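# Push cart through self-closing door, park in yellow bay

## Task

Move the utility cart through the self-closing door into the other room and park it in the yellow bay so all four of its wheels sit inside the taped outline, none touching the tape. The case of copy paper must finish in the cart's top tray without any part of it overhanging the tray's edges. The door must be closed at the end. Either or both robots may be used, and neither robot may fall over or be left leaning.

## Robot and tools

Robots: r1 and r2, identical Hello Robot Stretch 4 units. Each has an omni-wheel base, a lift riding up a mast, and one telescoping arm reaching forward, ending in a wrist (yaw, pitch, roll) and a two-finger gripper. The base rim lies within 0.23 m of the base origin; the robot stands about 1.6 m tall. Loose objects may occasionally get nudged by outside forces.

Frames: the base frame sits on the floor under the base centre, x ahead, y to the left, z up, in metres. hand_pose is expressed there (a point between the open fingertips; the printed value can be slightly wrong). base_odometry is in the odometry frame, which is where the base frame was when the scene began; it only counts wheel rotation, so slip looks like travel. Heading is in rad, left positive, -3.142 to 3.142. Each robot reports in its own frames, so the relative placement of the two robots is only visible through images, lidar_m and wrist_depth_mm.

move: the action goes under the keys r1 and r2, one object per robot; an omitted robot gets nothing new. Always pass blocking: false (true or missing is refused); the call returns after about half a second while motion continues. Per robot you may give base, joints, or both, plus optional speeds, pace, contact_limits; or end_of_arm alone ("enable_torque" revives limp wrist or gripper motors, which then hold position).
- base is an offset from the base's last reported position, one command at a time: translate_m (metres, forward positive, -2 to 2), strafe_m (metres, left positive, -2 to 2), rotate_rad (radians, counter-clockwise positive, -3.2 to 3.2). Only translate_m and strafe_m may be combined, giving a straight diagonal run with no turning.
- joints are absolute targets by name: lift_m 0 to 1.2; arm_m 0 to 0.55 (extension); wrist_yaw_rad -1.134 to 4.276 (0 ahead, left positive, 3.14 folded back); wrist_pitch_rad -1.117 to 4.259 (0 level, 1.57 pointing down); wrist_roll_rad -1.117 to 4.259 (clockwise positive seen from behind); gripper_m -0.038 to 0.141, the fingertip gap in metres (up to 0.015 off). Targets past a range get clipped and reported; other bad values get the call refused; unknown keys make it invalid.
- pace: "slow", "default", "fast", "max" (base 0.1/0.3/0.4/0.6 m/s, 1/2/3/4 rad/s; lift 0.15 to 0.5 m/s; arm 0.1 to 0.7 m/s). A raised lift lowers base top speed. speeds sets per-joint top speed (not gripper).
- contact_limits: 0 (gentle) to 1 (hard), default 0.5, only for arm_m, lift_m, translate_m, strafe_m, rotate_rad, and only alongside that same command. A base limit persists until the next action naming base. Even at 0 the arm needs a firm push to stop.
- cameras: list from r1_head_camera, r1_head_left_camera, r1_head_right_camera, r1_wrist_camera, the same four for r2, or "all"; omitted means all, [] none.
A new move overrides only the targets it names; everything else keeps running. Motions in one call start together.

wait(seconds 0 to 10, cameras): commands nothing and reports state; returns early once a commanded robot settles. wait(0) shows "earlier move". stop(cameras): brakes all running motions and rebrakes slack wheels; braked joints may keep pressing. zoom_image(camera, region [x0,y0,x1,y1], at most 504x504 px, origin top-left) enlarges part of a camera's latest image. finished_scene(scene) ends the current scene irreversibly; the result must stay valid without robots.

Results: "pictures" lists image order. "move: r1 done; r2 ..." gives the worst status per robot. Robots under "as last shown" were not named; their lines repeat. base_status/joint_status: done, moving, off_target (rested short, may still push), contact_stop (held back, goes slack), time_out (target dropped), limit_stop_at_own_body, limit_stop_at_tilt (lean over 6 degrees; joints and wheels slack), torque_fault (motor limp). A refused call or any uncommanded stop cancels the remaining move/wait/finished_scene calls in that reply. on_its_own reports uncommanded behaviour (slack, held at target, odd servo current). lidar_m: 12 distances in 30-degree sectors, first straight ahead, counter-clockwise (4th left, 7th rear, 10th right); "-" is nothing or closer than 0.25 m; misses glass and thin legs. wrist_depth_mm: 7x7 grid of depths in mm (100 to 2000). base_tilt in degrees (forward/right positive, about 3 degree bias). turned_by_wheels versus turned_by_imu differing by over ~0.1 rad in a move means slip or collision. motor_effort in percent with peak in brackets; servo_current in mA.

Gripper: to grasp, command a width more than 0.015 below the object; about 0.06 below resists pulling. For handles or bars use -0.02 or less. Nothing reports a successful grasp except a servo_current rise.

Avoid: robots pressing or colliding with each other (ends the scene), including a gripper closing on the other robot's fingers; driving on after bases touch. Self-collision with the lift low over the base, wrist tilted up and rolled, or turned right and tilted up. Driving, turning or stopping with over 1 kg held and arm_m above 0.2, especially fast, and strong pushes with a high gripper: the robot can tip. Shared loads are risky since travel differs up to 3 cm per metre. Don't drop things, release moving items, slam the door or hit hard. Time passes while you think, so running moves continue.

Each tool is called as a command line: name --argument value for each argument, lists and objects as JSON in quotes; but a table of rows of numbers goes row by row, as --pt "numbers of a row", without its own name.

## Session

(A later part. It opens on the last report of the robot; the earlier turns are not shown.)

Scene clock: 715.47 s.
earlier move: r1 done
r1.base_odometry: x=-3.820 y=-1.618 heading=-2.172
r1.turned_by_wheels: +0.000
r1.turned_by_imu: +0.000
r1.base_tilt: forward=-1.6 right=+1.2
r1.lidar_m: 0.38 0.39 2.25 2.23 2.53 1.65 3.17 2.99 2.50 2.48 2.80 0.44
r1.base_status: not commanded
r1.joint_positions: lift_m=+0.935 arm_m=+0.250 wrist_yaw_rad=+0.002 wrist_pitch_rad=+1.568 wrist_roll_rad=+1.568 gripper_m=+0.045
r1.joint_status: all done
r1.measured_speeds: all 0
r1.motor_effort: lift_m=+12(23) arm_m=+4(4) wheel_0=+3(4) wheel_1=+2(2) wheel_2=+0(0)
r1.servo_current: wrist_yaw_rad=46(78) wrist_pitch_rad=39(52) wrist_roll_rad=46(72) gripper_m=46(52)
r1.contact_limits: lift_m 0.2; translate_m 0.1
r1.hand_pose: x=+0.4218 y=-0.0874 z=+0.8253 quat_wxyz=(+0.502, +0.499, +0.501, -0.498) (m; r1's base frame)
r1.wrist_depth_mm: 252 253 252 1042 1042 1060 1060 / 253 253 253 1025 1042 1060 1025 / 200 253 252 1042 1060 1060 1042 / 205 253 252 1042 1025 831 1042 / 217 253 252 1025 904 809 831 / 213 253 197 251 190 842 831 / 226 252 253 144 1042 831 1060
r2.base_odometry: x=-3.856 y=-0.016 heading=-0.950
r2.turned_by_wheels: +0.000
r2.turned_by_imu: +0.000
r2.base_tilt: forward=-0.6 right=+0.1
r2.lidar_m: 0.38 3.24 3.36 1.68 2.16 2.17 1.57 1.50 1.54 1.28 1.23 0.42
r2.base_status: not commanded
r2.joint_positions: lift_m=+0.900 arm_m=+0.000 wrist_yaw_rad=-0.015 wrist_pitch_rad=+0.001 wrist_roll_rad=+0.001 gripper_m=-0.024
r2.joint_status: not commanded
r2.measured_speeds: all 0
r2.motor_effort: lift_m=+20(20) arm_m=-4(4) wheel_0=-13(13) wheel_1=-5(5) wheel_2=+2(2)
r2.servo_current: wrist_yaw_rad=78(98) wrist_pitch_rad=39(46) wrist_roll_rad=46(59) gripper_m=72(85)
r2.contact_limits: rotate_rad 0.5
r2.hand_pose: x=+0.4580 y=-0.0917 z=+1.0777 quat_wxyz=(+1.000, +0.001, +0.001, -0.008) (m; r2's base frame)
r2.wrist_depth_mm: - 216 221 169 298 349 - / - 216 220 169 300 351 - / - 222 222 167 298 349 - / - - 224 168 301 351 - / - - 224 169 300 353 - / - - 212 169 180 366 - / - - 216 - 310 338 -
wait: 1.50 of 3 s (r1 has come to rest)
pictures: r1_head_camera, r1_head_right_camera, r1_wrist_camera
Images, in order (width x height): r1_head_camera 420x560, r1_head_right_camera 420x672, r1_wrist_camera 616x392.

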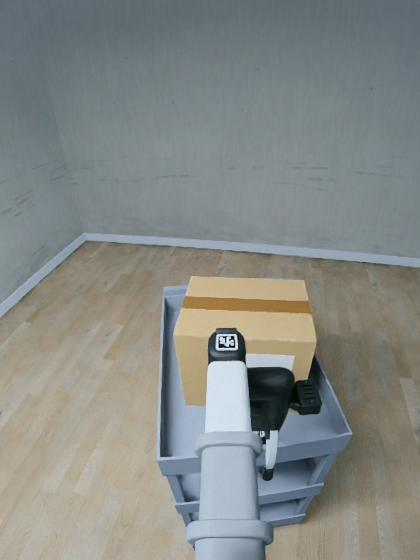

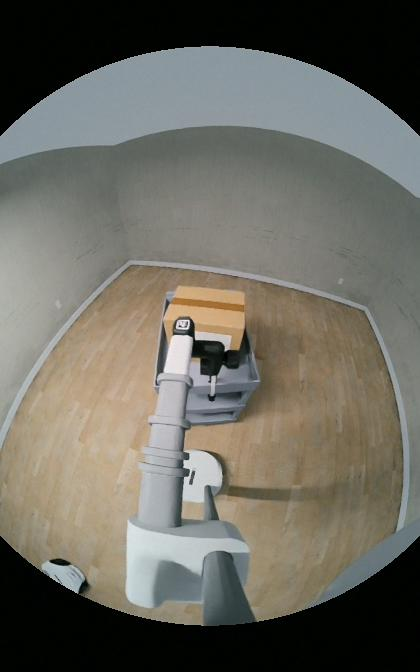

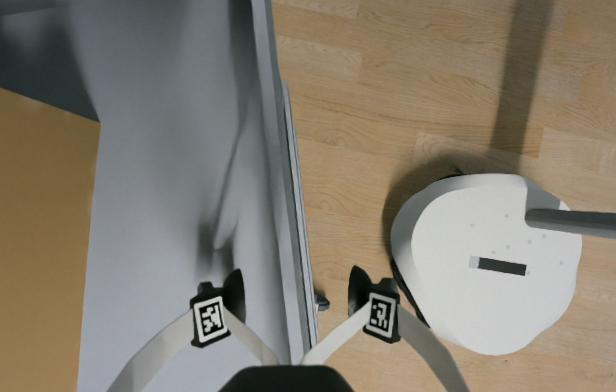

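move --blocking false --cameras '[]' --r1 '{"joints":{"lift_m":0.902},"speeds":{"lift_m":0.05},"contact_limits":{"lift_m":0.1}}'

wait --seconds 2 --cameras '["r1_wrist_camera"]'

zoom_image --camera "r1_wrist_camera" --region '[140, 200, 440, 392]'

Scene clock: 721.27 s.
move: r1 moving
r1.base_odometry: x=-3.820 y=-1.618 heading=-2.172
r1.turned_by_wheels: +0.000
r1.turned_by_imu: +0.000
r1.base_tilt: forward=-1.6 right=+1.3
r1.lidar_m: 0.37 0.37 2.26 2.25 2.54 1.65 3.16 3.02 2.49 2.48 2.78 0.44
r1.base_status: not commanded
r1.joint_positions: lift_m=+0.915 arm_m=+0.250 wrist_yaw_rad=+0.002 wrist_pitch_rad=+1.568 wrist_roll_rad=+1.568 gripper_m=+0.045
r1.joint_status: lift_m moving
r1.measured_speeds: translate_m=+0.000 strafe_m=+0.000 rotate_rad=+0.000 lift_m=-0.048 arm_m=+0.000 wrist_yaw_rad=+0.000 wrist_pitch_rad=+0.000 wrist_roll_rad=+0.000
r1.motor_effort: lift_m=+9(13) arm_m=+4(4) wheel_0=+4(4) wheel_1=+2(2) wheel_2=+0(0)
r1.servo_current: wrist_yaw_rad=59(59) wrist_pitch_rad=39(46) wrist_roll_rad=65(65) gripper_m=52(52)
r1.contact_limits: lift_m 0.1; translate_m 0.1
r1.hand_pose: x=+0.4218 y=-0.0874 z=+0.8048 quat_wxyz=(+0.502, +0.499, +0.501, -0.498) (m; r1's base frame)
r1.wrist_depth_mm: 238 237 237 1042 1008 1025 1025 / 239 239 238 1042 1008 1025 1025 / 202 238 237 1042 1008 1025 1042 / 208 237 238 1025 1008 820 1008 / 212 238 238 239 976 809 809 / 209 238 207 237 190 809 820 / 221 237 237 143 1025 809 1025
r2: as last shown
r2.lidar_m: 0.38 3.24 3.36 1.69 2.16 2.18 1.54 1.48 1.55 1.28 1.23 0.39
r2.motor_effort: lift_m=+19(20) arm_m=-4(4) wheel_0=-13(13) wheel_1=-5(5) wheel_2=+1(2)
r2.servo_current: wrist_yaw_rad=91(91) wrist_pitch_rad=39(46) wrist_roll_rad=39(59) gripper_m=72(78)
r2.contact_limits: rotate_rad 0.5
r2.wrist_depth_mm: - 216 220 170 297 347 - / - 217 221 169 298 347 - / - 223 224 167 300 349 - / - - 222 168 298 349 - / - - 224 169 301 351 - / - - 212 170 181 366 - / - - 217 - 310 338 -
pictures: none
No camera images: "cameras" was empty.

Scene clock: 722.03 s.
earlier move: r1 contact_stop
r1.base_odometry: x=-3.820 y=-1.618 heading=-2.172
r1.turned_by_wheels: +0.000
r1.turned_by_imu: +0.000
r1.base_tilt: forward=-1.6 right=+1.3
r1.lidar_m: 0.38 0.40 2.26 2.23 2.53 1.65 3.20 2.98 2.50 2.49 2.79 0.41
r1.base_status: not commanded
r1.joint_positions: lift_m=+0.924 arm_m=+0.250 wrist_yaw_rad=+0.002 wrist_pitch_rad=+1.568 wrist_roll_rad=+1.568 gripper_m=+0.045
r1.joint_status: lift_m contact_stop (moved -0.012 of -0.033)
r1.measured_speeds: all 0
r1.on_its_own: lift_m is slack since a contact_stop (your +0.902 is given up)
r1.motor_effort: lift_m=+19(19) arm_m=+4(4) wheel_0=+3(4) wheel_1=+2(2) wheel_2=+0(1)
r1.servo_current: wrist_yaw_rad=46(65) wrist_pitch_rad=52(52) wrist_roll_rad=39(65) gripper_m=46(52)
r1.contact_limits: lift_m 0.1; translate_m 0.1
r1.hand_pose: x=+0.4220 y=-0.0874 z=+0.8136 quat_wxyz=(+0.502, +0.500, +0.500, -0.498) (m; r1's base frame)
r1.wrist_depth_mm: 241 241 243 1025 1042 1042 1042 / 242 241 241 1025 1025 1025 1042 / 198 243 241 1025 1042 1008 1025 / 211 243 242 1025 1025 809 1025 / 216 243 242 1025 904 820 820 / 212 243 196 242 190 809 831 / 224 242 244 143 1042 831 1008
r2.base_odometry: x=-3.856 y=-0.016 heading=-0.950
r2.turned_by_wheels: +0.000
r2.turned_by_imu: +0.000
r2.base_tilt: forward=-0.6 right=+0.1
r2.lidar_m: 0.40 3.25 3.39 1.67 2.17 2.15 1.56 1.49 1.56 1.29 1.23 0.40
r2.base_status: not commanded
r2.joint_positions: lift_m=+0.900 arm_m=+0.000 wrist_yaw_rad=-0.015 wrist_pitch_rad=+0.001 wrist_roll_rad=+0.001 gripper_m=-0.024
r2.joint_status: not commanded
r2.measured_speeds: all 0
r2.motor_effort: lift_m=+19(20) arm_m=-4(4) wheel_0=-13(13) wheel_1=-5(5) wheel_2=+1(2)
r2.servo_current: wrist_yaw_rad=85(98) wrist_pitch_rad=39(46) wrist_roll_rad=52(59) gripper_m=72(85)
r2.contact_limits: rotate_rad 0.5
r2.hand_pose: x=+0.4580 y=-0.0917 z=+1.0777 quat_wxyz=(+1.000, +0.001, +0.001, -0.008) (m; r2's base frame)
r2.wrist_depth_mm: - 216 221 169 298 349 - / - 216 221 169 297 351 - / - 223 223 167 300 351 - / - - 222 168 300 349 - / - - 224 169 301 351 - / - - 212 170 181 366 - / - - 216 - 312 336 -
wait: 0.77 of 2 s (r1 has come to rest)
pictures: r1_wrist_camera
Images, in order (width x height): r1_wrist_camera 616x392.

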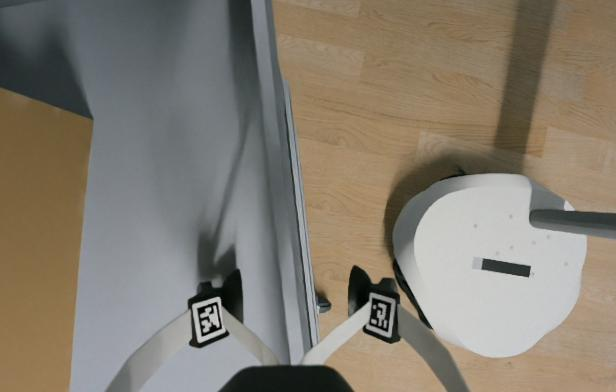

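Scaled by 1.680.

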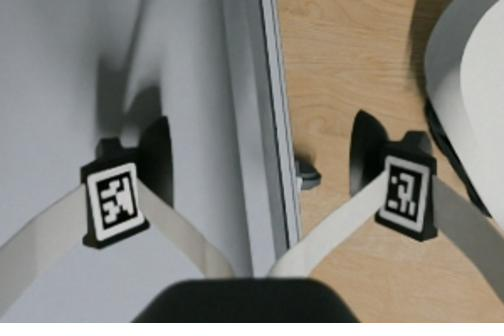

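move --blocking false --cameras '[]' --r1 '{"joints":{"lift_m":0.925}}'

wait --seconds 1.5 --cameras '[]'

move --blocking false --cameras '[]' --r1 '{"joints":{"gripper_m":-0.03}}'

wait --seconds 2.5 --cameras '["r1_wrist_camera","r1_head_camera"]'

zoom_image --camera "r1_wrist_camera" --region '[140, 200, 440, 392]'

Scene clock: 730.17 s.
move: r1 done
r1.base_odometry: x=-3.820 y=-1.618 heading=-2.172
r1.turned_by_wheels: +0.000
r1.turned_by_imu: +0.000
r1.base_tilt: forward=-1.6 right=+1.3
r1.lidar_m: 0.38 0.37 2.24 2.23 2.52 1.65 3.16 3.00 2.48 2.49 2.78 0.41
r1.base_status: not commanded
r1.joint_positions: lift_m=+0.925 arm_m=+0.250 wrist_yaw_rad=+0.002 wrist_pitch_rad=+1.568 wrist_roll_rad=+1.568 gripper_m=+0.045
r1.joint_status: all done
r1.measured_speeds: all 0
r1.motor_effort: lift_m=+23(23) arm_m=+4(4) wheel_0=+4(4) wheel_1=+2(2) wheel_2=+0(0)
r1.servo_current: wrist_yaw_rad=39(65) wrist_pitch_rad=39(46) wrist_roll_rad=52(52) gripper_m=46(52)
r1.contact_limits: translate_m 0.1
r1.hand_pose: x=+0.4220 y=-0.0874 z=+0.8144 quat_wxyz=(+0.502, +0.500, +0.500, -0.498) (m; r1's base frame)
r1.wrist_depth_mm: 241 242 242 1042 1025 1042 1025 / 243 242 243 1042 1025 1025 1025 / 198 243 243 1042 1025 1042 1025 / 204 242 243 1042 1025 820 1025 / 216 243 242 1025 917 809 809 / 213 243 196 242 190 831 831 / 225 244 243 144 1025 809 1042
r2: as last shown
r2.lidar_m: 0.40 3.23 3.38 1.66 2.15 2.15 1.57 1.50 1.54 1.30 1.22 0.41
r2.servo_current: wrist_yaw_rad=85(98) wrist_pitch_rad=33(46) wrist_roll_rad=39(59) gripper_m=72(78)
r2.contact_limits: rotate_rad 0.5
r2.wrist_depth_mm: - 216 221 169 298 349 - / - 217 221 170 298 349 - / - 223 222 167 298 349 - / - - 222 167 300 351 - / - - 224 169 301 351 - / - - 212 170 182 366 - / - - 217 - 312 338 -
pictures: none
No camera images: "cameras" was empty.

Scene clock: 731.67 s.
r1.base_odometry: x=-3.820 y=-1.618 heading=-2.172
r1.turned_by_wheels: +0.000
r1.turned_by_imu: +0.000
r1.base_tilt: forward=-1.5 right=+1.3
r1.lidar_m: 0.38 0.39 2.26 2.23 2.53 1.65 3.17 2.99 2.48 2.50 2.81 0.42
r1.base_status: not commanded
r1.joint_positions: lift_m=+0.925 arm_m=+0.250 wrist_yaw_rad=+0.002 wrist_pitch_rad=+1.568 wrist_roll_rad=+1.568 gripper_m=+0.045
r1.joint_status: all done
r1.measured_speeds: all 0
r1.motor_effort: lift_m=+23(23) arm_m=+4(4) wheel_0=+3(4) wheel_1=+2(2) wheel_2=+0(0)
r1.servo_current: wrist_yaw_rad=59(65) wrist_pitch_rad=46(46) wrist_roll_rad=52(52) gripper_m=39(52)
r1.contact_limits: translate_m 0.1
r1.hand_pose: x=+0.4220 y=-0.0874 z=+0.8144 quat_wxyz=(+0.502, +0.500, +0.500, -0.498) (m; r1's base frame)
r1.wrist_depth_mm: 241 241 243 1025 1025 1025 1025 / 243 243 242 1025 1025 1042 1042 / 199 243 242 1025 1008 1042 1025 / 205 244 242 1042 1025 820 1025 / 216 244 242 1060 904 820 820 / 211 243 196 242 190 809 820 / 224 241 243 143 1025 820 1042
r2.base_odometry: x=-3.856 y=-0.016 heading=-0.950
r2.turned_by_wheels: +0.000
r2.turned_by_imu: +0.000
r2.base_tilt: forward=-0.7 right=+0.1
r2.lidar_m: 0.39 3.24 3.40 1.67 2.15 2.16 1.55 1.50 1.54 1.28 1.21 0.44
r2.base_status: not commanded
r2.joint_positions: lift_m=+0.900 arm_m=+0.000 wrist_yaw_rad=-0.015 wrist_pitch_rad=+0.001 wrist_roll_rad=+0.001 gripper_m=-0.024
r2.joint_status: not commanded
r2.measured_speeds: all 0
r2.motor_effort: lift_m=+19(20) arm_m=-4(4) wheel_0=-13(13) wheel_1=-5(5) wheel_2=+1(2)
r2.servo_current: wrist_yaw_rad=85(98) wrist_pitch_rad=39(46) wrist_roll_rad=52(59) gripper_m=72(78)
r2.contact_limits: rotate_rad 0.5
r2.hand_pose: x=+0.4580 y=-0.0917 z=+1.0777 quat_wxyz=(+1.000, +0.001, +0.001, -0.008) (m; r2's base frame)
r2.wrist_depth_mm: - 215 220 169 298 349 - / - 216 222 169 298 351 - / - 224 222 167 300 351 - / - - 222 168 300 349 - / - - 223 169 301 353 - / - - 212 170 181 364 - / - - 216 - 310 336 -
wait: 1.50 s; at rest by 0.27 s
pictures: none
No camera images: "cameras" was empty.

Scene clock: 732.17 s.
move: r1 moving
r1.base_odometry: x=-3.820 y=-1.618 heading=-2.172
r1.turned_by_wheels: +0.000
r1.turned_by_imu: +0.000
r1.base_tilt: forward=-1.6 right=+1.3
r1.lidar_m: 0.38 0.40 2.25 2.24 2.53 1.68 3.16 3.01 2.50 2.49 2.81 0.42
r1.base_status: not commanded
r1.joint_positions: lift_m=+0.925 arm_m=+0.250 wrist_yaw_rad=+0.002 wrist_pitch_rad=+1.568 wrist_roll_rad=+1.568 gripper_m=+0.026
r1.joint_status: gripper_m moving
r1.measured_speeds: all 0
r1.motor_effort: lift_m=+23(23) arm_m=+4(4) wheel_0=+3(4) wheel_1=+2(2) wheel_2=+0(0)
r1.servo_current: wrist_yaw_rad=46(59) wrist_pitch_rad=33(46) wrist_roll_rad=52(65) gripper_m=111(111)
r1.contact_limits: translate_m 0.1
r1.hand_pose: x=+0.4220 y=-0.0874 z=+0.8144 quat_wxyz=(+0.502, +0.500, +0.500, -0.498) (m; r1's base frame)
r1.wrist_depth_mm: 242 242 241 1025 1042 1042 1008 / 242 242 242 1042 1025 1042 1025 / 199 242 242 1042 1042 1042 1025 / 205 240 241 1025 1025 831 1042 / 216 241 241 241 904 820 820 / 221 243 195 210 191 831 820 / 226 242 242 148 184 1025 1008
r2: as last shown
r2.base_tilt: forward=-0.7 right=+0.2
r2.lidar_m: 0.41 3.25 3.39 1.69 2.14 2.15 1.56 1.48 1.58 1.29 1.23 0.43
r2.motor_effort: lift_m=+19(20) arm_m=-5(5) wheel_0=-13(13) wheel_1=-5(5) wheel_2=+1(2)
r2.servo_current: wrist_yaw_rad=85(98) wrist_pitch_rad=33(46) wrist_roll_rad=52(52) gripper_m=72(78)
r2.contact_limits: rotate_rad 0.5
r2.wrist_depth_mm: - 216 221 169 297 349 - / - 216 221 169 298 347 - / - 223 222 167 298 349 - / - - 222 168 300 349 - / - - 224 169 301 353 - / - - 212 170 181 364 - / - - 216 - 312 336 -
pictures: none
No camera images: "cameras" was empty.

Scene clock: 733.17 s.
earlier move: r1 done
r1.base_odometry: x=-3.820 y=-1.618 heading=-2.172
r1.turned_by_wheels: +0.000
r1.turned_by_imu: +0.000
r1.base_tilt: forward=-1.6 right=+1.3
r1.lidar_m: 0.37 0.40 2.25 2.24 2.51 1.65 3.19 2.97 2.50 2.47 2.79 0.44
r1.base_status: not commanded
r1.joint_positions: lift_m=+0.925 arm_m=+0.250 wrist_yaw_rad=+0.002 wrist_pitch_rad=+1.568 wrist_roll_rad=+1.568 gripper_m=-0.029
r1.joint_status: all done
r1.measured_speeds: all 0
r1.motor_effort: lift_m=+23(23) arm_m=+4(4) wheel_0=+4(4) wheel_1=+2(2) wheel_2=+0(1)
r1.servo_current: wrist_yaw_rad=52(65) wrist_pitch_rad=46(46) wrist_roll_rad=46(65) gripper_m=72(130)
r1.contact_limits: translate_m 0.1
r1.hand_pose: x=+0.4220 y=-0.0874 z=+0.8144 quat_wxyz=(+0.502, +0.500, +0.500, -0.498) (m; r1's base frame)
r1.wrist_depth_mm: 240 239 240 1042 1025 1008 1025 / 241 240 240 1025 1042 1025 1008 / 199 240 240 1025 1025 1008 1025 / 205 240 241 1042 1025 820 1042 / 216 241 241 241 891 809 831 / 222 240 190 196 181 820 831 / 225 241 240 171 1042 820 1025
r2.base_odometry: x=-3.856 y=-0.016 heading=-0.950
r2.turned_by_wheels: +0.000
r2.turned_by_imu: +0.000
r2.base_tilt: forward=-0.6 right=+0.1
r2.lidar_m: 0.39 3.25 3.38 1.67 2.18 2.17 1.57 1.50 1.56 1.29 1.22 0.39
r2.base_status: not commanded
r2.joint_positions: lift_m=+0.900 arm_m=+0.000 wrist_yaw_rad=-0.015 wrist_pitch_rad=+0.001 wrist_roll_rad=+0.001 gripper_m=-0.024
r2.joint_status: not commanded
r2.measured_speeds: all 0
r2.motor_effort: lift_m=+19(20) arm_m=-4(5) wheel_0=-13(13) wheel_1=-4(5) wheel_2=+2(2)
r2.servo_current: wrist_yaw_rad=85(98) wrist_pitch_rad=39(52) wrist_roll_rad=33(59) gripper_m=72(85)
r2.contact_limits: rotate_rad 0.5
r2.hand_pose: x=+0.4580 y=-0.0917 z=+1.0777 quat_wxyz=(+1.000, +0.001, +0.001, -0.008) (m; r2's base frame)
r2.wrist_depth_mm: - 216 222 169 298 347 - / - 217 221 169 300 347 - / - 223 221 167 298 351 - / - - 222 168 298 351 - / - - 223 169 303 351 - / - - 213 169 180 366 - / - - 216 - 314 340 -
wait: 1.00 of 2.5 s (r1 has come to rest)
pictures: r1_head_camera, r1_wrist_camera
Images, in order (width x height): r1_head_camera 420x560, r1_wrist_camera 616x392.

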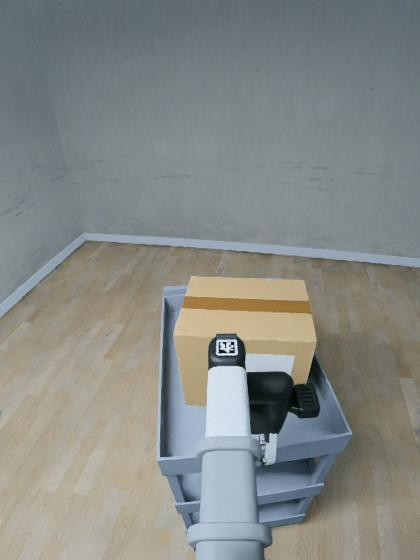

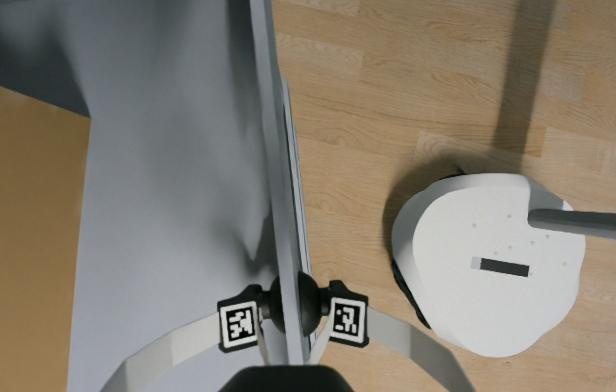

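Scaled by 1.680.

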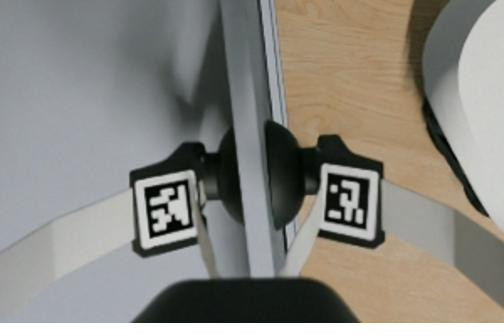

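move --blocking false --cameras '[]' --r1 '{"joints":{"gripper_m":-0.038}}'

wait --seconds 1 --cameras '[]'

move --blocking false --cameras '[]' --r1 '{"base":{"translate_m":-0.3},"pace":"slow"}'

wait --seconds 5 --cameras '["r1_wrist_camera","r1_head_camera"]'

Scene clock: 752.33 s.
move: r1 moving
r1.base_odometry: x=-3.820 y=-1.618 heading=-2.172
r1.turned_by_wheels: +0.000
r1.turned_by_imu: +0.000
r1.base_tilt: forward=-1.6 right=+1.3
r1.lidar_m: 0.39 0.39 2.24 2.24 2.52 1.66 3.14 3.01 2.50 2.49 2.79 0.43
r1.base_status: not commanded
r1.joint_positions: lift_m=+0.925 arm_m=+0.250 wrist_yaw_rad=+0.002 wrist_pitch_rad=+1.568 wrist_roll_rad=+1.568 gripper_m=-0.037
r1.joint_status: gripper_m moving
r1.measured_speeds: all 0
r1.motor_effort: lift_m=+23(23) arm_m=+4(4) wheel_0=+4(4) wheel_1=+2(2) wheel_2=+0(0)
r1.servo_current: wrist_yaw_rad=59(65) wrist_pitch_rad=39(46) wrist_roll_rad=52(59) gripper_m=104(111)
r1.contact_limits: translate_m 0.1
r1.hand_pose: x=+0.4220 y=-0.0874 z=+0.8144 quat_wxyz=(+0.502, +0.500, +0.500, -0.498) (m; r1's base frame)
r1.wrist_depth_mm: 239 240 240 1025 1025 1008 1042 / 239 241 241 1042 1042 1042 1025 / 200 240 241 1008 1042 1025 1008 / 205 240 241 1008 1042 820 1042 / 217 241 239 239 931 820 842 / 222 240 189 198 179 820 820 / 228 153 240 171 1025 820 1025
r2: as last shown
r2.lidar_m: 0.42 3.24 3.36 1.69 2.15 2.18 1.58 1.49 1.55 1.26 1.23 0.41
r2.motor_effort: lift_m=+19(20) arm_m=-4(4) wheel_0=-13(14) wheel_1=-5(5) wheel_2=+1(2)
r2.servo_current: wrist_yaw_rad=78(91) wrist_pitch_rad=39(46) wrist_roll_rad=52(52) gripper_m=78(78)
r2.contact_limits: rotate_rad 0.5
r2.wrist_depth_mm: - 216 221 170 297 349 - / - 216 222 169 298 349 - / - 223 222 167 301 349 - / - - 224 168 300 351 - / - - 223 169 300 351 - / - - 213 169 181 366 - / - - 216 - 312 340 -
pictures: none
No camera images: "cameras" was empty.

Scene clock: 752.50 s.
earlier move: r1 done
r1.base_odometry: x=-3.820 y=-1.618 heading=-2.172
r1.turned_by_wheels: +0.000
r1.turned_by_imu: +0.000
r1.base_tilt: forward=-1.6 right=+1.3
r1.lidar_m: 0.38 0.40 2.23 2.23 2.48 1.66 3.17 2.99 2.50 2.51 2.78 0.43
r1.base_status: not commanded
r1.joint_positions: lift_m=+0.925 arm_m=+0.250 wrist_yaw_rad=+0.002 wrist_pitch_rad=+1.568 wrist_roll_rad=+1.568 gripper_m=-0.037
r1.joint_status: all done
r1.measured_speeds: all 0
r1.motor_effort: lift_m=+23(23) arm_m=+4(4) wheel_0=+3(4) wheel_1=+2(2) wheel_2=+0(0)
r1.servo_current: wrist_yaw_rad=52(65) wrist_pitch_rad=39(46) wrist_roll_rad=52(59) gripper_m=78(111)
r1.contact_limits: translate_m 0.1
r1.hand_pose: x=+0.4220 y=-0.0874 z=+0.8144 quat_wxyz=(+0.502, +0.500, +0.500, -0.498) (m; r1's base frame)
r1.wrist_depth_mm: 240 240 239 1025 1042 1042 1025 / 240 241 240 1025 1025 1025 1025 / 199 238 242 1025 1025 1025 1008 / 205 240 240 1008 1042 809 1025 / 217 240 240 239 917 820 831 / 222 241 189 198 179 809 820 / 228 153 240 171 1008 820 1025
r2.base_odometry: x=-3.856 y=-0.016 heading=-0.950
r2.turned_by_wheels: +0.000
r2.turned_by_imu: +0.000
r2.base_tilt: forward=-0.6 right=+0.1
r2.lidar_m: 0.39 3.23 3.38 1.66 2.15 2.16 1.56 1.50 1.55 1.28 1.24 0.40
r2.base_status: not commanded
r2.joint_positions: lift_m=+0.900 arm_m=+0.000 wrist_yaw_rad=-0.015 wrist_pitch_rad=+0.001 wrist_roll_rad=+0.001 gripper_m=-0.024
r2.joint_status: not commanded
r2.measured_speeds: all 0
r2.motor_effort: lift_m=+20(20) arm_m=-4(4) wheel_0=-13(14) wheel_1=-5(5) wheel_2=+1(2)
r2.servo_current: wrist_yaw_rad=78(91) wrist_pitch_rad=39(46) wrist_roll_rad=39(52) gripper_m=78(78)
r2.contact_limits: rotate_rad 0.5
r2.hand_pose: x=+0.4580 y=-0.0917 z=+1.0777 quat_wxyz=(+1.000, +0.001, +0.001, -0.008) (m; r2's base frame)
r2.wrist_depth_mm: - 215 221 169 298 349 - / - 217 222 169 300 347 - / - 222 223 167 300 349 - / - - 223 168 300 351 - / - - 223 170 300 353 - / - - 213 169 181 364 - / - - 216 - 312 338 -
wait: 0.17 of 1 s (r1 has come to rest)
pictures: none
No camera images: "cameras" was empty.

Scene clock: 753.00 s.
move: r1 moving
r1.base_odometry: x=-3.813 y=-1.608 heading=-2.172
r1.turned_by_wheels: +0.000
r1.turned_by_imu: +0.000
r1.base_tilt: forward=-1.5 right=+1.3
r1.lidar_m: 0.39 0.40 2.23 2.23 2.52 1.66 3.16 3.01 2.51 2.49 2.78 0.45
r1.base_status: translate_m moving
r1.joint_positions: lift_m=+0.925 arm_m=+0.250 wrist_yaw_rad=+0.002 wrist_pitch_rad=+1.564 wrist_roll_rad=+1.568 gripper_m=-0.037
r1.joint_status: not commanded
r1.measured_speeds: translate_m=-0.047 strafe_m=+0.000 rotate_rad=+0.002 lift_m=+0.000 arm_m=+0.000 wrist_yaw_rad=+0.000 wrist_pitch_rad=-0.028 wrist_roll_rad=+0.000
r1.motor_effort: lift_m=+23(23) arm_m=+2(4) wheel_0=-7(7) wheel_1=-2(5) wheel_2=+9(9)
r1.servo_current: wrist_yaw_rad=59(65) wrist_pitch_rad=46(46) wrist_roll_rad=46(59) gripper_m=78(85)
r1.hand_pose: x=+0.4231 y=-0.0874 z=+0.8144 quat_wxyz=(+0.503, +0.501, +0.499, -0.497) (m; r1's base frame)
r1.wrist_depth_mm: 242 243 241 1025 1025 1042 1025 / 243 242 242 1025 1025 1025 1042 / 209 243 242 1025 1025 1025 1025 / 214 242 242 1060 1025 820 1025 / 227 243 242 1025 1025 809 820 / 232 243 203 185 820 809 820 / 236 153 242 172 163 820 1042
r2: as last shown
r2.lidar_m: 0.39 3.25 3.38 1.67 2.14 2.14 1.57 1.49 1.58 1.29 1.23 0.41
r2.motor_effort: lift_m=+20(20) arm_m=-4(4) wheel_0=-13(13) wheel_1=-5(5) wheel_2=+2(2)
r2.servo_current: wrist_yaw_rad=91(98) wrist_pitch_rad=39(46) wrist_roll_rad=52(52) gripper_m=78(85)
r2.contact_limits: rotate_rad 0.5
r2.wrist_depth_mm: - 214 220 169 298 347 - / - 217 220 169 298 347 - / - 224 222 167 298 349 - / - - 223 168 300 349 - / - - 224 169 301 353 - / - - 212 170 181 364 - / - - 216 - 312 340 -
pictures: none
No camera images: "cameras" was empty.

Scene clock: 756.80 s.
earlier move: r1 done
r1.base_odometry: x=-3.650 y=-1.371 heading=-2.173
r1.turned_by_wheels: -0.001
r1.turned_by_imu: -0.001
r1.base_tilt: forward=-1.6 right=+1.3
r1.lidar_m: 0.41 2.75 2.31 2.28 1.48 1.43 2.80 2.90 2.44 2.43 2.74 0.38
r1.base_status: done
r1.joint_positions: lift_m=+0.925 arm_m=+0.250 wrist_yaw_rad=+0.002 wrist_pitch_rad=+1.564 wrist_roll_rad=+1.570 gripper_m=-0.037
r1.joint_status: not commanded
r1.measured_speeds: all 0
r1.motor_effort: lift_m=+22(23) arm_m=-3(4) wheel_0=-9(12) wheel_1=-3(8) wheel_2=+0(17)
r1.servo_current: wrist_yaw_rad=52(72) wrist_pitch_rad=52(98) wrist_roll_rad=46(65) gripper_m=72(85)
r1.hand_pose: x=+0.4230 y=-0.0874 z=+0.8145 quat_wxyz=(+0.502, +0.501, +0.499, -0.498) (m; r1's base frame)
r1.wrist_depth_mm: 148 196 244 244 243 1025 1060 / 160 218 244 243 1025 1042 1042 / 179 243 244 242 1042 1008 1008 / 206 245 245 243 1025 809 820 / 229 243 243 242 991 809 820 / 243 243 183 195 183 820 820 / 244 153 242 173 1025 134 1025
r2.base_odometry: x=-3.856 y=-0.016 heading=-0.950
r2.turned_by_wheels: +0.000
r2.turned_by_imu: +0.001
r2.base_tilt: forward=-0.6 right=+0.1
r2.lidar_m: 0.39 3.25 3.38 1.45 4.58 2.15 1.57 1.49 1.56 1.29 1.23 0.43
r2.base_status: not commanded
r2.joint_positions: lift_m=+0.900 arm_m=+0.000 wrist_yaw_rad=-0.015 wrist_pitch_rad=+0.001 wrist_roll_rad=+0.001 gripper_m=-0.024
r2.joint_status: not commanded
r2.measured_speeds: all 0
r2.motor_effort: lift_m=+19(20) arm_m=-4(5) wheel_0=-13(13) wheel_1=-4(5) wheel_2=+2(2)
r2.servo_current: wrist_yaw_rad=85(98) wrist_pitch_rad=39(46) wrist_roll_rad=46(65) gripper_m=78(85)
r2.contact_limits: rotate_rad 0.5
r2.hand_pose: x=+0.4580 y=-0.0917 z=+1.0777 quat_wxyz=(+1.000, +0.001, +0.001, -0.007) (m; r2's base frame)
r2.wrist_depth_mm: - 216 222 170 298 349 - / - 216 221 169 298 347 - / - 223 222 167 298 349 - / - - 223 168 300 349 - / - - 223 170 301 351 - / - - 213 170 181 366 - / - - 216 - 312 340 -
wait: 3.80 of 5 s (r1 has come to rest)
pictures: r1_head_camera, r1_wrist_camera
Images, in order (width x height): r1_head_camera 420x560, r1_wrist_camera 616x392.

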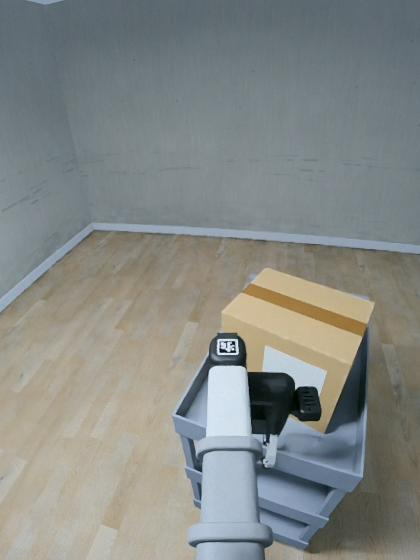

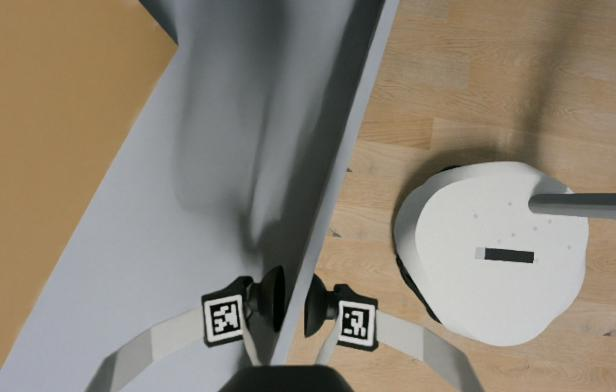

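move --blocking false --cameras '[]' --r1 '{"base":{"translate_m":-0.25},"pace":"slow"}'

wait --seconds 5 --cameras '["r1_wrist_camera","r1_head_camera"]'

Scene clock: 766.93 s.
move: r1 moving
r1.base_odometry: x=-3.643 y=-1.360 heading=-2.174
r1.turned_by_wheels: -0.001
r1.turned_by_imu: -0.001
r1.base_tilt: forward=-1.5 right=+1.2
r1.lidar_m: 0.40 2.81 2.32 2.29 1.46 1.41 2.80 2.93 2.44 2.43 2.71 0.41
r1.base_status: translate_m moving
r1.joint_positions: lift_m=+0.925 arm_m=+0.250 wrist_yaw_rad=+0.002 wrist_pitch_rad=+1.564 wrist_roll_rad=+1.570 gripper_m=-0.037
r1.joint_status: not commanded
r1.measured_speeds: translate_m=-0.048 strafe_m=+0.000 rotate_rad=+0.001 lift_m=+0.000 arm_m=+0.000 wrist_yaw_rad=+0.000 wrist_pitch_rad=+0.000 wrist_roll_rad=+0.002
r1.motor_effort: lift_m=+22(22) arm_m=-4(4) wheel_0=-9(12) wheel_1=-6(6) wheel_2=+5(5)
r1.servo_current: wrist_yaw_rad=59(72) wrist_pitch_rad=46(52) wrist_roll_rad=39(52) gripper_m=78(78)
r1.hand_pose: x=+0.4230 y=-0.0874 z=+0.8145 quat_wxyz=(+0.502, +0.501, +0.499, -0.498) (m; r1's base frame)
r1.wrist_depth_mm: 150 196 245 244 244 1025 1025 / 163 223 245 243 1025 1042 1025 / 185 244 244 243 1008 1042 1025 / 208 244 244 244 1025 820 831 / 243 245 243 243 1008 809 820 / 245 245 182 186 820 809 820 / 245 151 244 174 179 809 1008
r2: as last shown
r2.turned_by_imu: +0.000
r2.lidar_m: 0.41 3.24 3.38 1.42 4.57 2.18 1.57 1.50 1.58 1.28 1.23 0.40
r2.motor_effort: lift_m=+19(20) arm_m=-4(4) wheel_0=-13(13) wheel_1=-5(5) wheel_2=+1(2)
r2.servo_current: wrist_yaw_rad=91(91) wrist_pitch_rad=46(46) wrist_roll_rad=52(52) gripper_m=78(78)
r2.contact_limits: rotate_rad 0.5
r2.wrist_depth_mm: - 216 221 169 297 349 - / - 217 221 169 298 349 - / - 222 222 167 301 351 - / - - 222 168 300 351 - / - - 224 169 301 351 - / - - 212 170 181 366 - / - - 216 - 312 338 -
pictures: none
No camera images: "cameras" was empty.

Scene clock: 770.20 s.
earlier move: r1 done
r1.base_odometry: x=-3.508 y=-1.165 heading=-2.174
r1.turned_by_wheels: +0.000
r1.turned_by_imu: -0.002
r1.base_tilt: forward=-1.6 right=+1.3
r1.lidar_m: 0.42 2.82 2.33 2.33 1.25 1.28 2.52 2.76 2.41 2.37 2.66 0.38
r1.base_status: done
r1.joint_positions: lift_m=+0.925 arm_m=+0.250 wrist_yaw_rad=+0.001 wrist_pitch_rad=+1.568 wrist_roll_rad=+1.570 gripper_m=-0.037
r1.joint_status: not commanded
r1.measured_speeds: all 0
r1.motor_effort: lift_m=+22(22) arm_m=-4(4) wheel_0=-10(14) wheel_1=-6(9) wheel_2=+0(9)
r1.servo_current: wrist_yaw_rad=52(72) wrist_pitch_rad=46(78) wrist_roll_rad=46(65) gripper_m=72(78)
r1.hand_pose: x=+0.4218 y=-0.0874 z=+0.8145 quat_wxyz=(+0.501, +0.500, +0.500, -0.499) (m; r1's base frame)
r1.wrist_depth_mm: 141 182 245 244 244 1025 1025 / 156 205 243 244 243 1042 1025 / 182 243 243 243 244 1025 1025 / 211 244 244 243 976 820 831 / 243 242 245 244 866 820 820 / 243 243 182 201 186 809 831 / 243 150 242 173 1008 135 1025
r2.base_odometry: x=-3.856 y=-0.016 heading=-0.950
r2.turned_by_wheels: +0.000
r2.turned_by_imu: +0.000
r2.base_tilt: forward=-0.6 right=+0.1
r2.lidar_m: 0.42 3.23 3.40 1.25 4.57 2.18 1.56 1.49 1.55 1.30 1.22 0.40
r2.base_status: not commanded
r2.joint_positions: lift_m=+0.900 arm_m=+0.000 wrist_yaw_rad=-0.015 wrist_pitch_rad=+0.001 wrist_roll_rad=+0.001 gripper_m=-0.024
r2.joint_status: not commanded
r2.measured_speeds: all 0
r2.motor_effort: lift_m=+19(20) arm_m=-4(5) wheel_0=-13(13) wheel_1=-5(5) wheel_2=+1(2)
r2.servo_current: wrist_yaw_rad=91(98) wrist_pitch_rad=46(46) wrist_roll_rad=46(65) gripper_m=65(85)
r2.contact_limits: rotate_rad 0.5
r2.hand_pose: x=+0.4580 y=-0.0917 z=+1.0777 quat_wxyz=(+1.000, +0.001, +0.001, -0.007) (m; r2's base frame)
r2.wrist_depth_mm: - 216 220 169 300 347 - / - 217 222 170 298 349 - / - 223 223 167 298 349 - / - - 223 168 300 351 - / - - 223 168 301 351 - / - - 213 170 181 370 - / - - 216 - 310 338 -
wait: 3.27 of 5 s (r1 has come to rest)
pictures: r1_head_camera, r1_wrist_camera
Images, in order (width x height): r1_head_camera 420x560, r1_wrist_camera 616x392.

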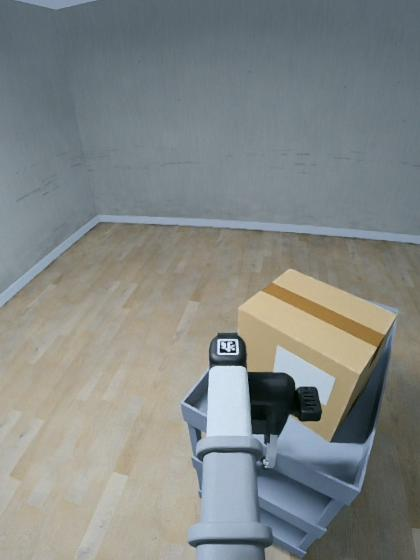

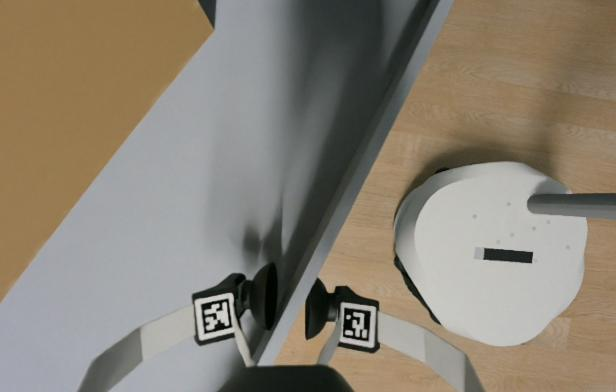

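move --blocking false --cameras '[]' --r1 '{"base":{"rotate_rad":-0.15},"pace":"slow"}'

wait --seconds 3 --cameras '["r1_wrist_camera"]'

move --blocking false --cameras '[]' --r1 '{"base":{"strafe_m":0.12,"translate_m":-0.15},"pace":"slow"}'

wait --seconds 4 --cameras '["r1_wrist_camera","r1_head_camera"]'

Scene clock: 788.60 s.
move: r1 moving
r1.base_odometry: x=-3.508 y=-1.165 heading=-2.285
r1.turned_by_wheels: -0.111
r1.turned_by_imu: -0.111
r1.base_tilt: forward=-1.6 right=+1.2
r1.lidar_m: 0.39 0.50 2.38 2.33 1.27 1.25 2.49 2.64 2.40 2.39 2.54 0.39
r1.base_status: rotate_rad moving
r1.joint_positions: lift_m=+0.925 arm_m=+0.250 wrist_yaw_rad=+0.001 wrist_pitch_rad=+1.568 wrist_roll_rad=+1.570 gripper_m=-0.037
r1.joint_status: not commanded
r1.measured_speeds: translate_m=-0.001 strafe_m=+0.000 rotate_rad=-0.290 lift_m=+0.000 arm_m=+0.000 wrist_yaw_rad=+0.000 wrist_pitch_rad=+0.000 wrist_roll_rad=+0.000
r1.motor_effort: lift_m=+22(22) arm_m=-1(4) wheel_0=+12(12) wheel_1=+3(7) wheel_2=+7(10)
r1.servo_current: wrist_yaw_rad=52(65) wrist_pitch_rad=39(46) wrist_roll_rad=46(72) gripper_m=72(72)
r1.hand_pose: x=+0.4217 y=-0.0874 z=+0.8145 quat_wxyz=(+0.501, +0.500, +0.500, -0.499) (m; r1's base frame)
r1.wrist_depth_mm: 141 183 241 239 241 1025 1025 / 150 200 240 239 240 1025 1042 / 166 234 241 240 1025 1025 1042 / 195 240 241 241 866 820 820 / 227 241 242 242 831 820 820 / 241 242 187 196 820 820 1060 / 241 151 242 172 179 139 1060
r2: as last shown
r2.lidar_m: 0.37 3.24 3.38 1.27 4.55 2.16 1.57 1.50 1.57 1.28 1.23 0.41
r2.motor_effort: lift_m=+20(20) arm_m=-4(4) wheel_0=-13(13) wheel_1=-4(5) wheel_2=+1(2)
r2.servo_current: wrist_yaw_rad=78(98) wrist_pitch_rad=46(46) wrist_roll_rad=46(59) gripper_m=72(78)
r2.contact_limits: rotate_rad 0.5
r2.wrist_depth_mm: - 216 221 170 296 351 - / - 217 223 169 298 349 - / - 223 221 167 300 349 - / - - 224 168 300 351 - / - - 224 169 303 353 - / - - 212 170 181 366 - / - - 217 - 312 340 -
pictures: none
No camera images: "cameras" was empty.

Scene clock: 789.17 s.
earlier move: r1 done
r1.base_odometry: x=-3.508 y=-1.165 heading=-2.324
r1.turned_by_wheels: -0.038
r1.turned_by_imu: -0.039
r1.base_tilt: forward=-1.6 right=+1.3
r1.lidar_m: 0.40 0.49 2.41 2.35 1.30 1.24 2.50 2.59 2.44 2.38 2.51 0.38
r1.base_status: done
r1.joint_positions: lift_m=+0.925 arm_m=+0.250 wrist_yaw_rad=+0.000 wrist_pitch_rad=+1.574 wrist_roll_rad=+1.570 gripper_m=-0.037
r1.joint_status: not commanded
r1.measured_speeds: all 0
r1.motor_effort: lift_m=+22(22) arm_m=+4(4) wheel_0=+5(12) wheel_1=+2(7) wheel_2=+1(10)
r1.servo_current: wrist_yaw_rad=33(72) wrist_pitch_rad=39(52) wrist_roll_rad=52(72) gripper_m=72(72)
r1.hand_pose: x=+0.4198 y=-0.0874 z=+0.8145 quat_wxyz=(+0.499, +0.499, +0.501, -0.501) (m; r1's base frame)
r1.wrist_depth_mm: 143 238 239 242 242 1042 1042 / 147 204 240 241 1025 1042 1042 / 163 232 240 241 1060 1042 1042 / 186 239 239 242 854 820 1042 / 207 239 240 240 831 831 842 / 236 239 184 199 182 820 1042 / 236 151 240 162 1025 143 1060
r2.base_odometry: x=-3.856 y=-0.016 heading=-0.950
r2.turned_by_wheels: +0.000
r2.turned_by_imu: +0.000
r2.base_tilt: forward=-0.6 right=+0.0
r2.lidar_m: 0.40 3.25 3.38 1.26 4.58 2.18 1.57 1.48 1.56 1.29 1.21 0.40
r2.base_status: not commanded
r2.joint_positions: lift_m=+0.900 arm_m=+0.000 wrist_yaw_rad=-0.015 wrist_pitch_rad=+0.001 wrist_roll_rad=+0.001 gripper_m=-0.024
r2.joint_status: not commanded
r2.measured_speeds: all 0
r2.motor_effort: lift_m=+20(20) arm_m=-4(4) wheel_0=-13(13) wheel_1=-5(5) wheel_2=+1(2)
r2.servo_current: wrist_yaw_rad=85(98) wrist_pitch_rad=39(46) wrist_roll_rad=39(59) gripper_m=72(78)
r2.contact_limits: rotate_rad 0.5
r2.hand_pose: x=+0.4580 y=-0.0917 z=+1.0777 quat_wxyz=(+1.000, +0.001, +0.001, -0.007) (m; r2's base frame)
r2.wrist_depth_mm: - 216 220 169 298 349 - / - 216 220 170 298 349 - / - 223 222 167 298 349 - / - - 221 168 300 349 - / - - 224 168 301 351 - / - - 213 170 181 364 - / - - 216 - 310 338 -
wait: 0.57 of 3 s (r1 has come to rest)
pictures: r1_wrist_camera
Images, in order (width x height): r1_wrist_camera 616x392.

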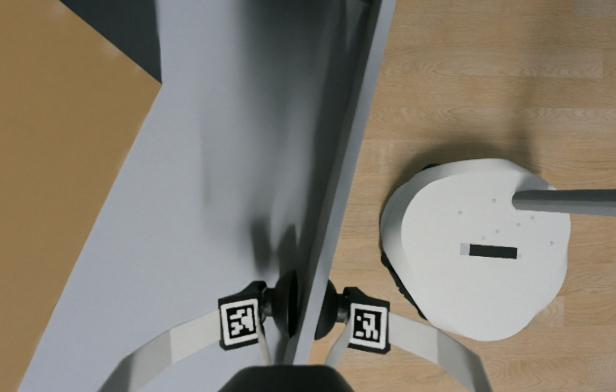

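Scene clock: 789.67 s.
move: r1 moving
r1.base_odometry: x=-3.495 y=-1.163 heading=-2.324
r1.turned_by_wheels: +0.000
r1.turned_by_imu: -0.001
r1.base_tilt: forward=-1.6 right=+1.3
r1.lidar_m: 0.39 0.48 2.40 2.34 1.31 1.24 2.41 2.57 2.47 2.38 2.50 0.40
r1.base_status: translate_m moving; strafe_m moving
r1.joint_positions: lift_m=+0.925 arm_m=+0.250 wrist_yaw_rad=+0.000 wrist_pitch_rad=+1.572 wrist_roll_rad=+1.570 gripper_m=-0.037
r1.joint_status: not commanded
r1.measured_speeds: translate_m=-0.040 strafe_m=+0.033 rotate_rad=-0.002 lift_m=+0.000 arm_m=+0.000 wrist_yaw_rad=+0.000 wrist_pitch_rad=-0.013 wrist_roll_rad=+0.000
r1.motor_effort: lift_m=+22(22) arm_m=+4(4) wheel_0=-8(10) wheel_1=+4(4) wheel_2=+2(5)
r1.servo_current: wrist_yaw_rad=46(52) wrist_pitch_rad=46(52) wrist_roll_rad=59(59) gripper_m=72(72)
r1.hand_pose: x=+0.4204 y=-0.0874 z=+0.8145 quat_wxyz=(+0.500, +0.500, +0.500, -0.500) (m; r1's base frame)
r1.wrist_depth_mm: 142 241 242 242 1042 1042 1042 / 155 228 243 242 1042 1042 1042 / 172 242 242 243 1025 1025 1060 / 197 240 243 242 976 831 842 / 218 239 241 242 866 820 809 / 239 240 185 197 182 831 1025 / 239 149 242 172 1025 135 1042
r2: as last shown
r2.base_tilt: forward=-0.6 right=+0.1
r2.lidar_m: 0.40 3.23 3.39 1.24 4.58 2.19 1.56 1.48 1.53 1.28 1.22 0.41
r2.motor_effort: lift_m=+19(20) arm_m=-4(4) wheel_0=-13(14) wheel_1=-5(5) wheel_2=+1(2)
r2.servo_current: wrist_yaw_rad=91(98) wrist_pitch_rad=39(46) wrist_roll_rad=46(59) gripper_m=78(85)
r2.contact_limits: rotate_rad 0.5
r2.wrist_depth_mm: - 216 220 170 297 349 - / - 216 222 169 300 349 - / - 223 222 167 300 351 - / - - 222 168 301 351 - / - - 224 169 301 353 - / - - 212 170 181 366 - / - - 216 - 312 336 -
pictures: none
No camera images: "cameras" was empty.

Scene clock: 792.30 s.
earlier move: r1 done
r1.base_odometry: x=-3.318 y=-1.137 heading=-2.324
r1.turned_by_wheels: +0.000
r1.turned_by_imu: -0.002
r1.base_tilt: forward=-1.6 right=+1.3
r1.lidar_m: 0.41 3.04 2.28 2.25 1.12 1.06 2.21 2.40 2.56 2.49 2.64 0.36
r1.base_status: done
r1.joint_positions: lift_m=+0.925 arm_m=+0.250 wrist_yaw_rad=+0.000 wrist_pitch_rad=+1.571 wrist_roll_rad=+1.570 gripper_m=-0.037
r1.joint_status: not commanded
r1.measured_speeds: all 0
r1.motor_effort: lift_m=+22(22) arm_m=-3(4) wheel_0=-7(19) wheel_1=+1(4) wheel_2=-3(6)
r1.servo_current: wrist_yaw_rad=46(59) wrist_pitch_rad=46(78) wrist_roll_rad=72(72) gripper_m=72(78)
r1.hand_pose: x=+0.4209 y=-0.0874 z=+0.8145 quat_wxyz=(+0.500, +0.500, +0.500, -0.500) (m; r1's base frame)
r1.wrist_depth_mm: 137 167 243 243 244 1078 1025 / 147 198 242 243 243 1025 1025 / 169 233 242 242 235 1042 1025 / 204 240 242 242 831 820 831 / 239 240 242 241 820 820 820 / 239 240 182 196 181 831 1025 / 239 152 241 160 1042 144 1042
r2.base_odometry: x=-3.856 y=-0.016 heading=-0.950
r2.turned_by_wheels: +0.000
r2.turned_by_imu: +0.000
r2.base_tilt: forward=-0.6 right=+0.1
r2.lidar_m: 0.41 3.23 1.23 1.06 4.56 2.13 1.56 1.49 1.59 1.28 1.23 0.42
r2.base_status: not commanded
r2.joint_positions: lift_m=+0.900 arm_m=+0.000 wrist_yaw_rad=-0.015 wrist_pitch_rad=+0.001 wrist_roll_rad=+0.001 gripper_m=-0.024
r2.joint_status: not commanded
r2.measured_speeds: all 0
r2.motor_effort: lift_m=+19(20) arm_m=-4(5) wheel_0=-13(14) wheel_1=-5(5) wheel_2=+1(2)
r2.servo_current: wrist_yaw_rad=78(98) wrist_pitch_rad=39(46) wrist_roll_rad=46(59) gripper_m=72(85)
r2.contact_limits: rotate_rad 0.5
r2.hand_pose: x=+0.4580 y=-0.0917 z=+1.0777 quat_wxyz=(+1.000, +0.001, +0.001, -0.007) (m; r2's base frame)
r2.wrist_depth_mm: - 216 221 170 298 347 - / - 217 220 170 298 347 - / - 222 221 167 300 351 - / - - 222 168 301 351 - / - - 224 169 303 353 - / - - 213 169 181 366 - / - - 216 - 314 340 -
wait: 2.63 of 4 s (r1 has come to rest)
pictures: r1_head_camera, r1_wrist_camera
Images, in order (width x height): r1_head_camera 420x560, r1_wrist_camera 616x392.

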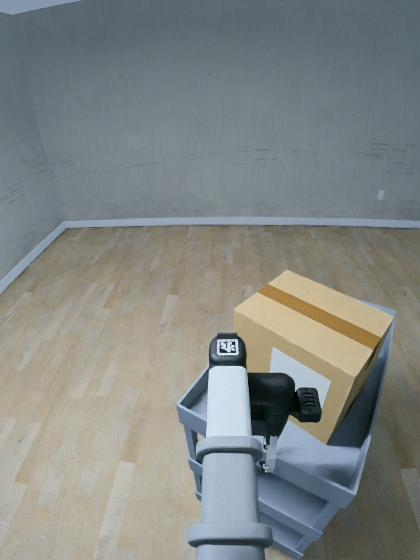

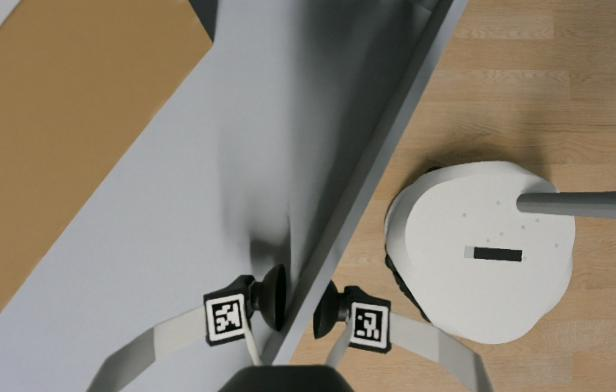

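move --blocking false --cameras '[]' --r1 '{"base":{"strafe_m":-0.04,"translate_m":-0.35},"pace":"slow"}'

wait --seconds 5 --cameras '["r1_wrist_camera","r1_head_camera"]'

Scene clock: 802.63 s.
move: r1 moving
r1.base_odometry: x=-3.311 y=-1.128 heading=-2.325
r1.turned_by_wheels: -0.001
r1.turned_by_imu: -0.001
r1.base_tilt: forward=-1.6 right=+1.3
r1.lidar_m: 0.42 3.03 2.30 2.23 1.08 1.06 1.89 2.40 2.56 2.49 2.62 0.38
r1.base_status: translate_m moving; strafe_m moving
r1.joint_positions: lift_m=+0.925 arm_m=+0.250 wrist_yaw_rad=+0.000 wrist_pitch_rad=+1.569 wrist_roll_rad=+1.570 gripper_m=-0.037
r1.joint_status: not commanded
r1.measured_speeds: translate_m=-0.049 strafe_m=-0.006 rotate_rad=-0.001 lift_m=+0.000 arm_m=+0.000 wrist_yaw_rad=+0.000 wrist_pitch_rad=-0.025 wrist_roll_rad=+0.000
r1.motor_effort: lift_m=+22(22) arm_m=-3(4) wheel_0=-7(10) wheel_1=-7(9) wheel_2=+4(5)
r1.servo_current: wrist_yaw_rad=65(65) wrist_pitch_rad=39(46) wrist_roll_rad=52(59) gripper_m=72(72)
r1.hand_pose: x=+0.4214 y=-0.0874 z=+0.8145 quat_wxyz=(+0.500, +0.500, +0.500, -0.500) (m; r1's base frame)
r1.wrist_depth_mm: 140 174 243 243 241 1042 1042 / 151 200 242 243 243 1025 1042 / 176 237 243 242 238 1025 1042 / 207 242 242 243 854 820 809 / 242 242 243 242 854 820 820 / 243 243 184 196 187 831 820 / 242 149 242 173 1025 138 1042
r2: as last shown
r2.lidar_m: 0.39 3.25 1.21 1.06 4.58 2.17 1.58 1.47 1.57 1.27 1.23 0.40
r2.motor_effort: lift_m=+20(20) arm_m=-4(4) wheel_0=-13(13) wheel_1=-5(5) wheel_2=+2(2)
r2.servo_current: wrist_yaw_rad=78(98) wrist_pitch_rad=39(46) wrist_roll_rad=46(52) gripper_m=72(78)
r2.contact_limits: rotate_rad 0.5
r2.wrist_depth_mm: - 216 220 170 298 349 - / - 217 220 169 298 347 - / - 223 222 167 298 349 - / - - 223 168 300 351 - / - - 224 169 301 353 - / - - 212 170 181 366 - / - - 216 - 310 336 -
pictures: none
No camera images: "cameras" was empty.

Scene clock: 806.93 s.
earlier move: r1 done
r1.base_odometry: x=-3.108 y=-0.855 heading=-2.324
r1.turned_by_wheels: +0.001
r1.turned_by_imu: +0.001
r1.base_tilt: forward=-1.6 right=+1.2
r1.lidar_m: 0.41 0.54 2.37 2.30 0.85 0.94 2.01 2.05 2.50 2.43 2.57 0.38
r1.base_status: done
r1.joint_positions: lift_m=+0.925 arm_m=+0.250 wrist_yaw_rad=+0.000 wrist_pitch_rad=+1.568 wrist_roll_rad=+1.570 gripper_m=-0.037
r1.joint_status: not commanded
r1.measured_speeds: all 0
r1.motor_effort: lift_m=+22(22) arm_m=-3(4) wheel_0=+0(11) wheel_1=-4(9) wheel_2=+6(12)
r1.servo_current: wrist_yaw_rad=39(65) wrist_pitch_rad=39(72) wrist_roll_rad=39(72) gripper_m=72(78)
r1.hand_pose: x=+0.4217 y=-0.0874 z=+0.8145 quat_wxyz=(+0.501, +0.501, +0.499, -0.499) (m; r1's base frame)
r1.wrist_depth_mm: 141 179 242 241 241 1008 1008 / 150 201 241 243 241 1025 1025 / 171 233 243 241 1025 1042 1025 / 199 242 242 243 904 820 809 / 232 242 243 243 891 820 820 / 244 242 196 196 831 820 1042 / 243 154 242 173 179 136 1025
r2.base_odometry: x=-3.856 y=-0.016 heading=-0.950
r2.turned_by_wheels: +0.000
r2.turned_by_imu: +0.001
r2.base_tilt: forward=-0.6 right=+0.1
r2.lidar_m: 0.41 3.22 0.85 0.89 4.57 2.18 1.57 1.48 1.56 1.29 1.22 0.41
r2.base_status: not commanded
r2.joint_positions: lift_m=+0.900 arm_m=+0.000 wrist_yaw_rad=-0.015 wrist_pitch_rad=+0.001 wrist_roll_rad=+0.001 gripper_m=-0.024
r2.joint_status: not commanded
r2.measured_speeds: all 0
r2.motor_effort: lift_m=+20(20) arm_m=-4(5) wheel_0=-13(14) wheel_1=-5(5) wheel_2=+1(2)
r2.servo_current: wrist_yaw_rad=91(104) wrist_pitch_rad=39(52) wrist_roll_rad=65(65) gripper_m=78(85)
r2.contact_limits: rotate_rad 0.5
r2.hand_pose: x=+0.4580 y=-0.0917 z=+1.0777 quat_wxyz=(+1.000, +0.001, +0.001, -0.007) (m; r2's base frame)
r2.wrist_depth_mm: - 216 221 170 298 349 - / - 216 221 170 297 347 - / - 223 222 167 300 351 - / - - 222 168 300 349 - / - - 224 169 301 353 - / - - 213 170 181 366 - / - - 216 - 312 338 -
wait: 4.30 of 5 s (r1 has come to rest)
pictures: r1_head_camera, r1_wrist_camera
Images, in order (width x height): r1_head_camera 420x560, r1_wrist_camera 616x392.

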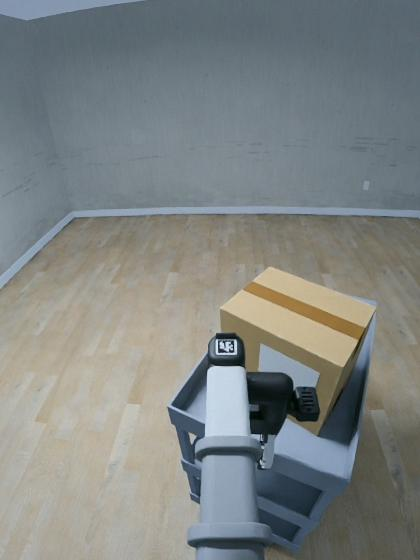

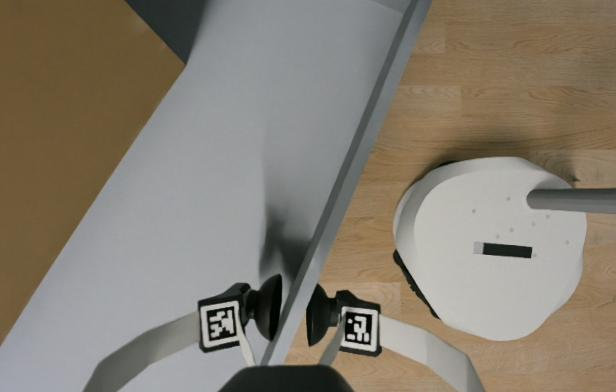

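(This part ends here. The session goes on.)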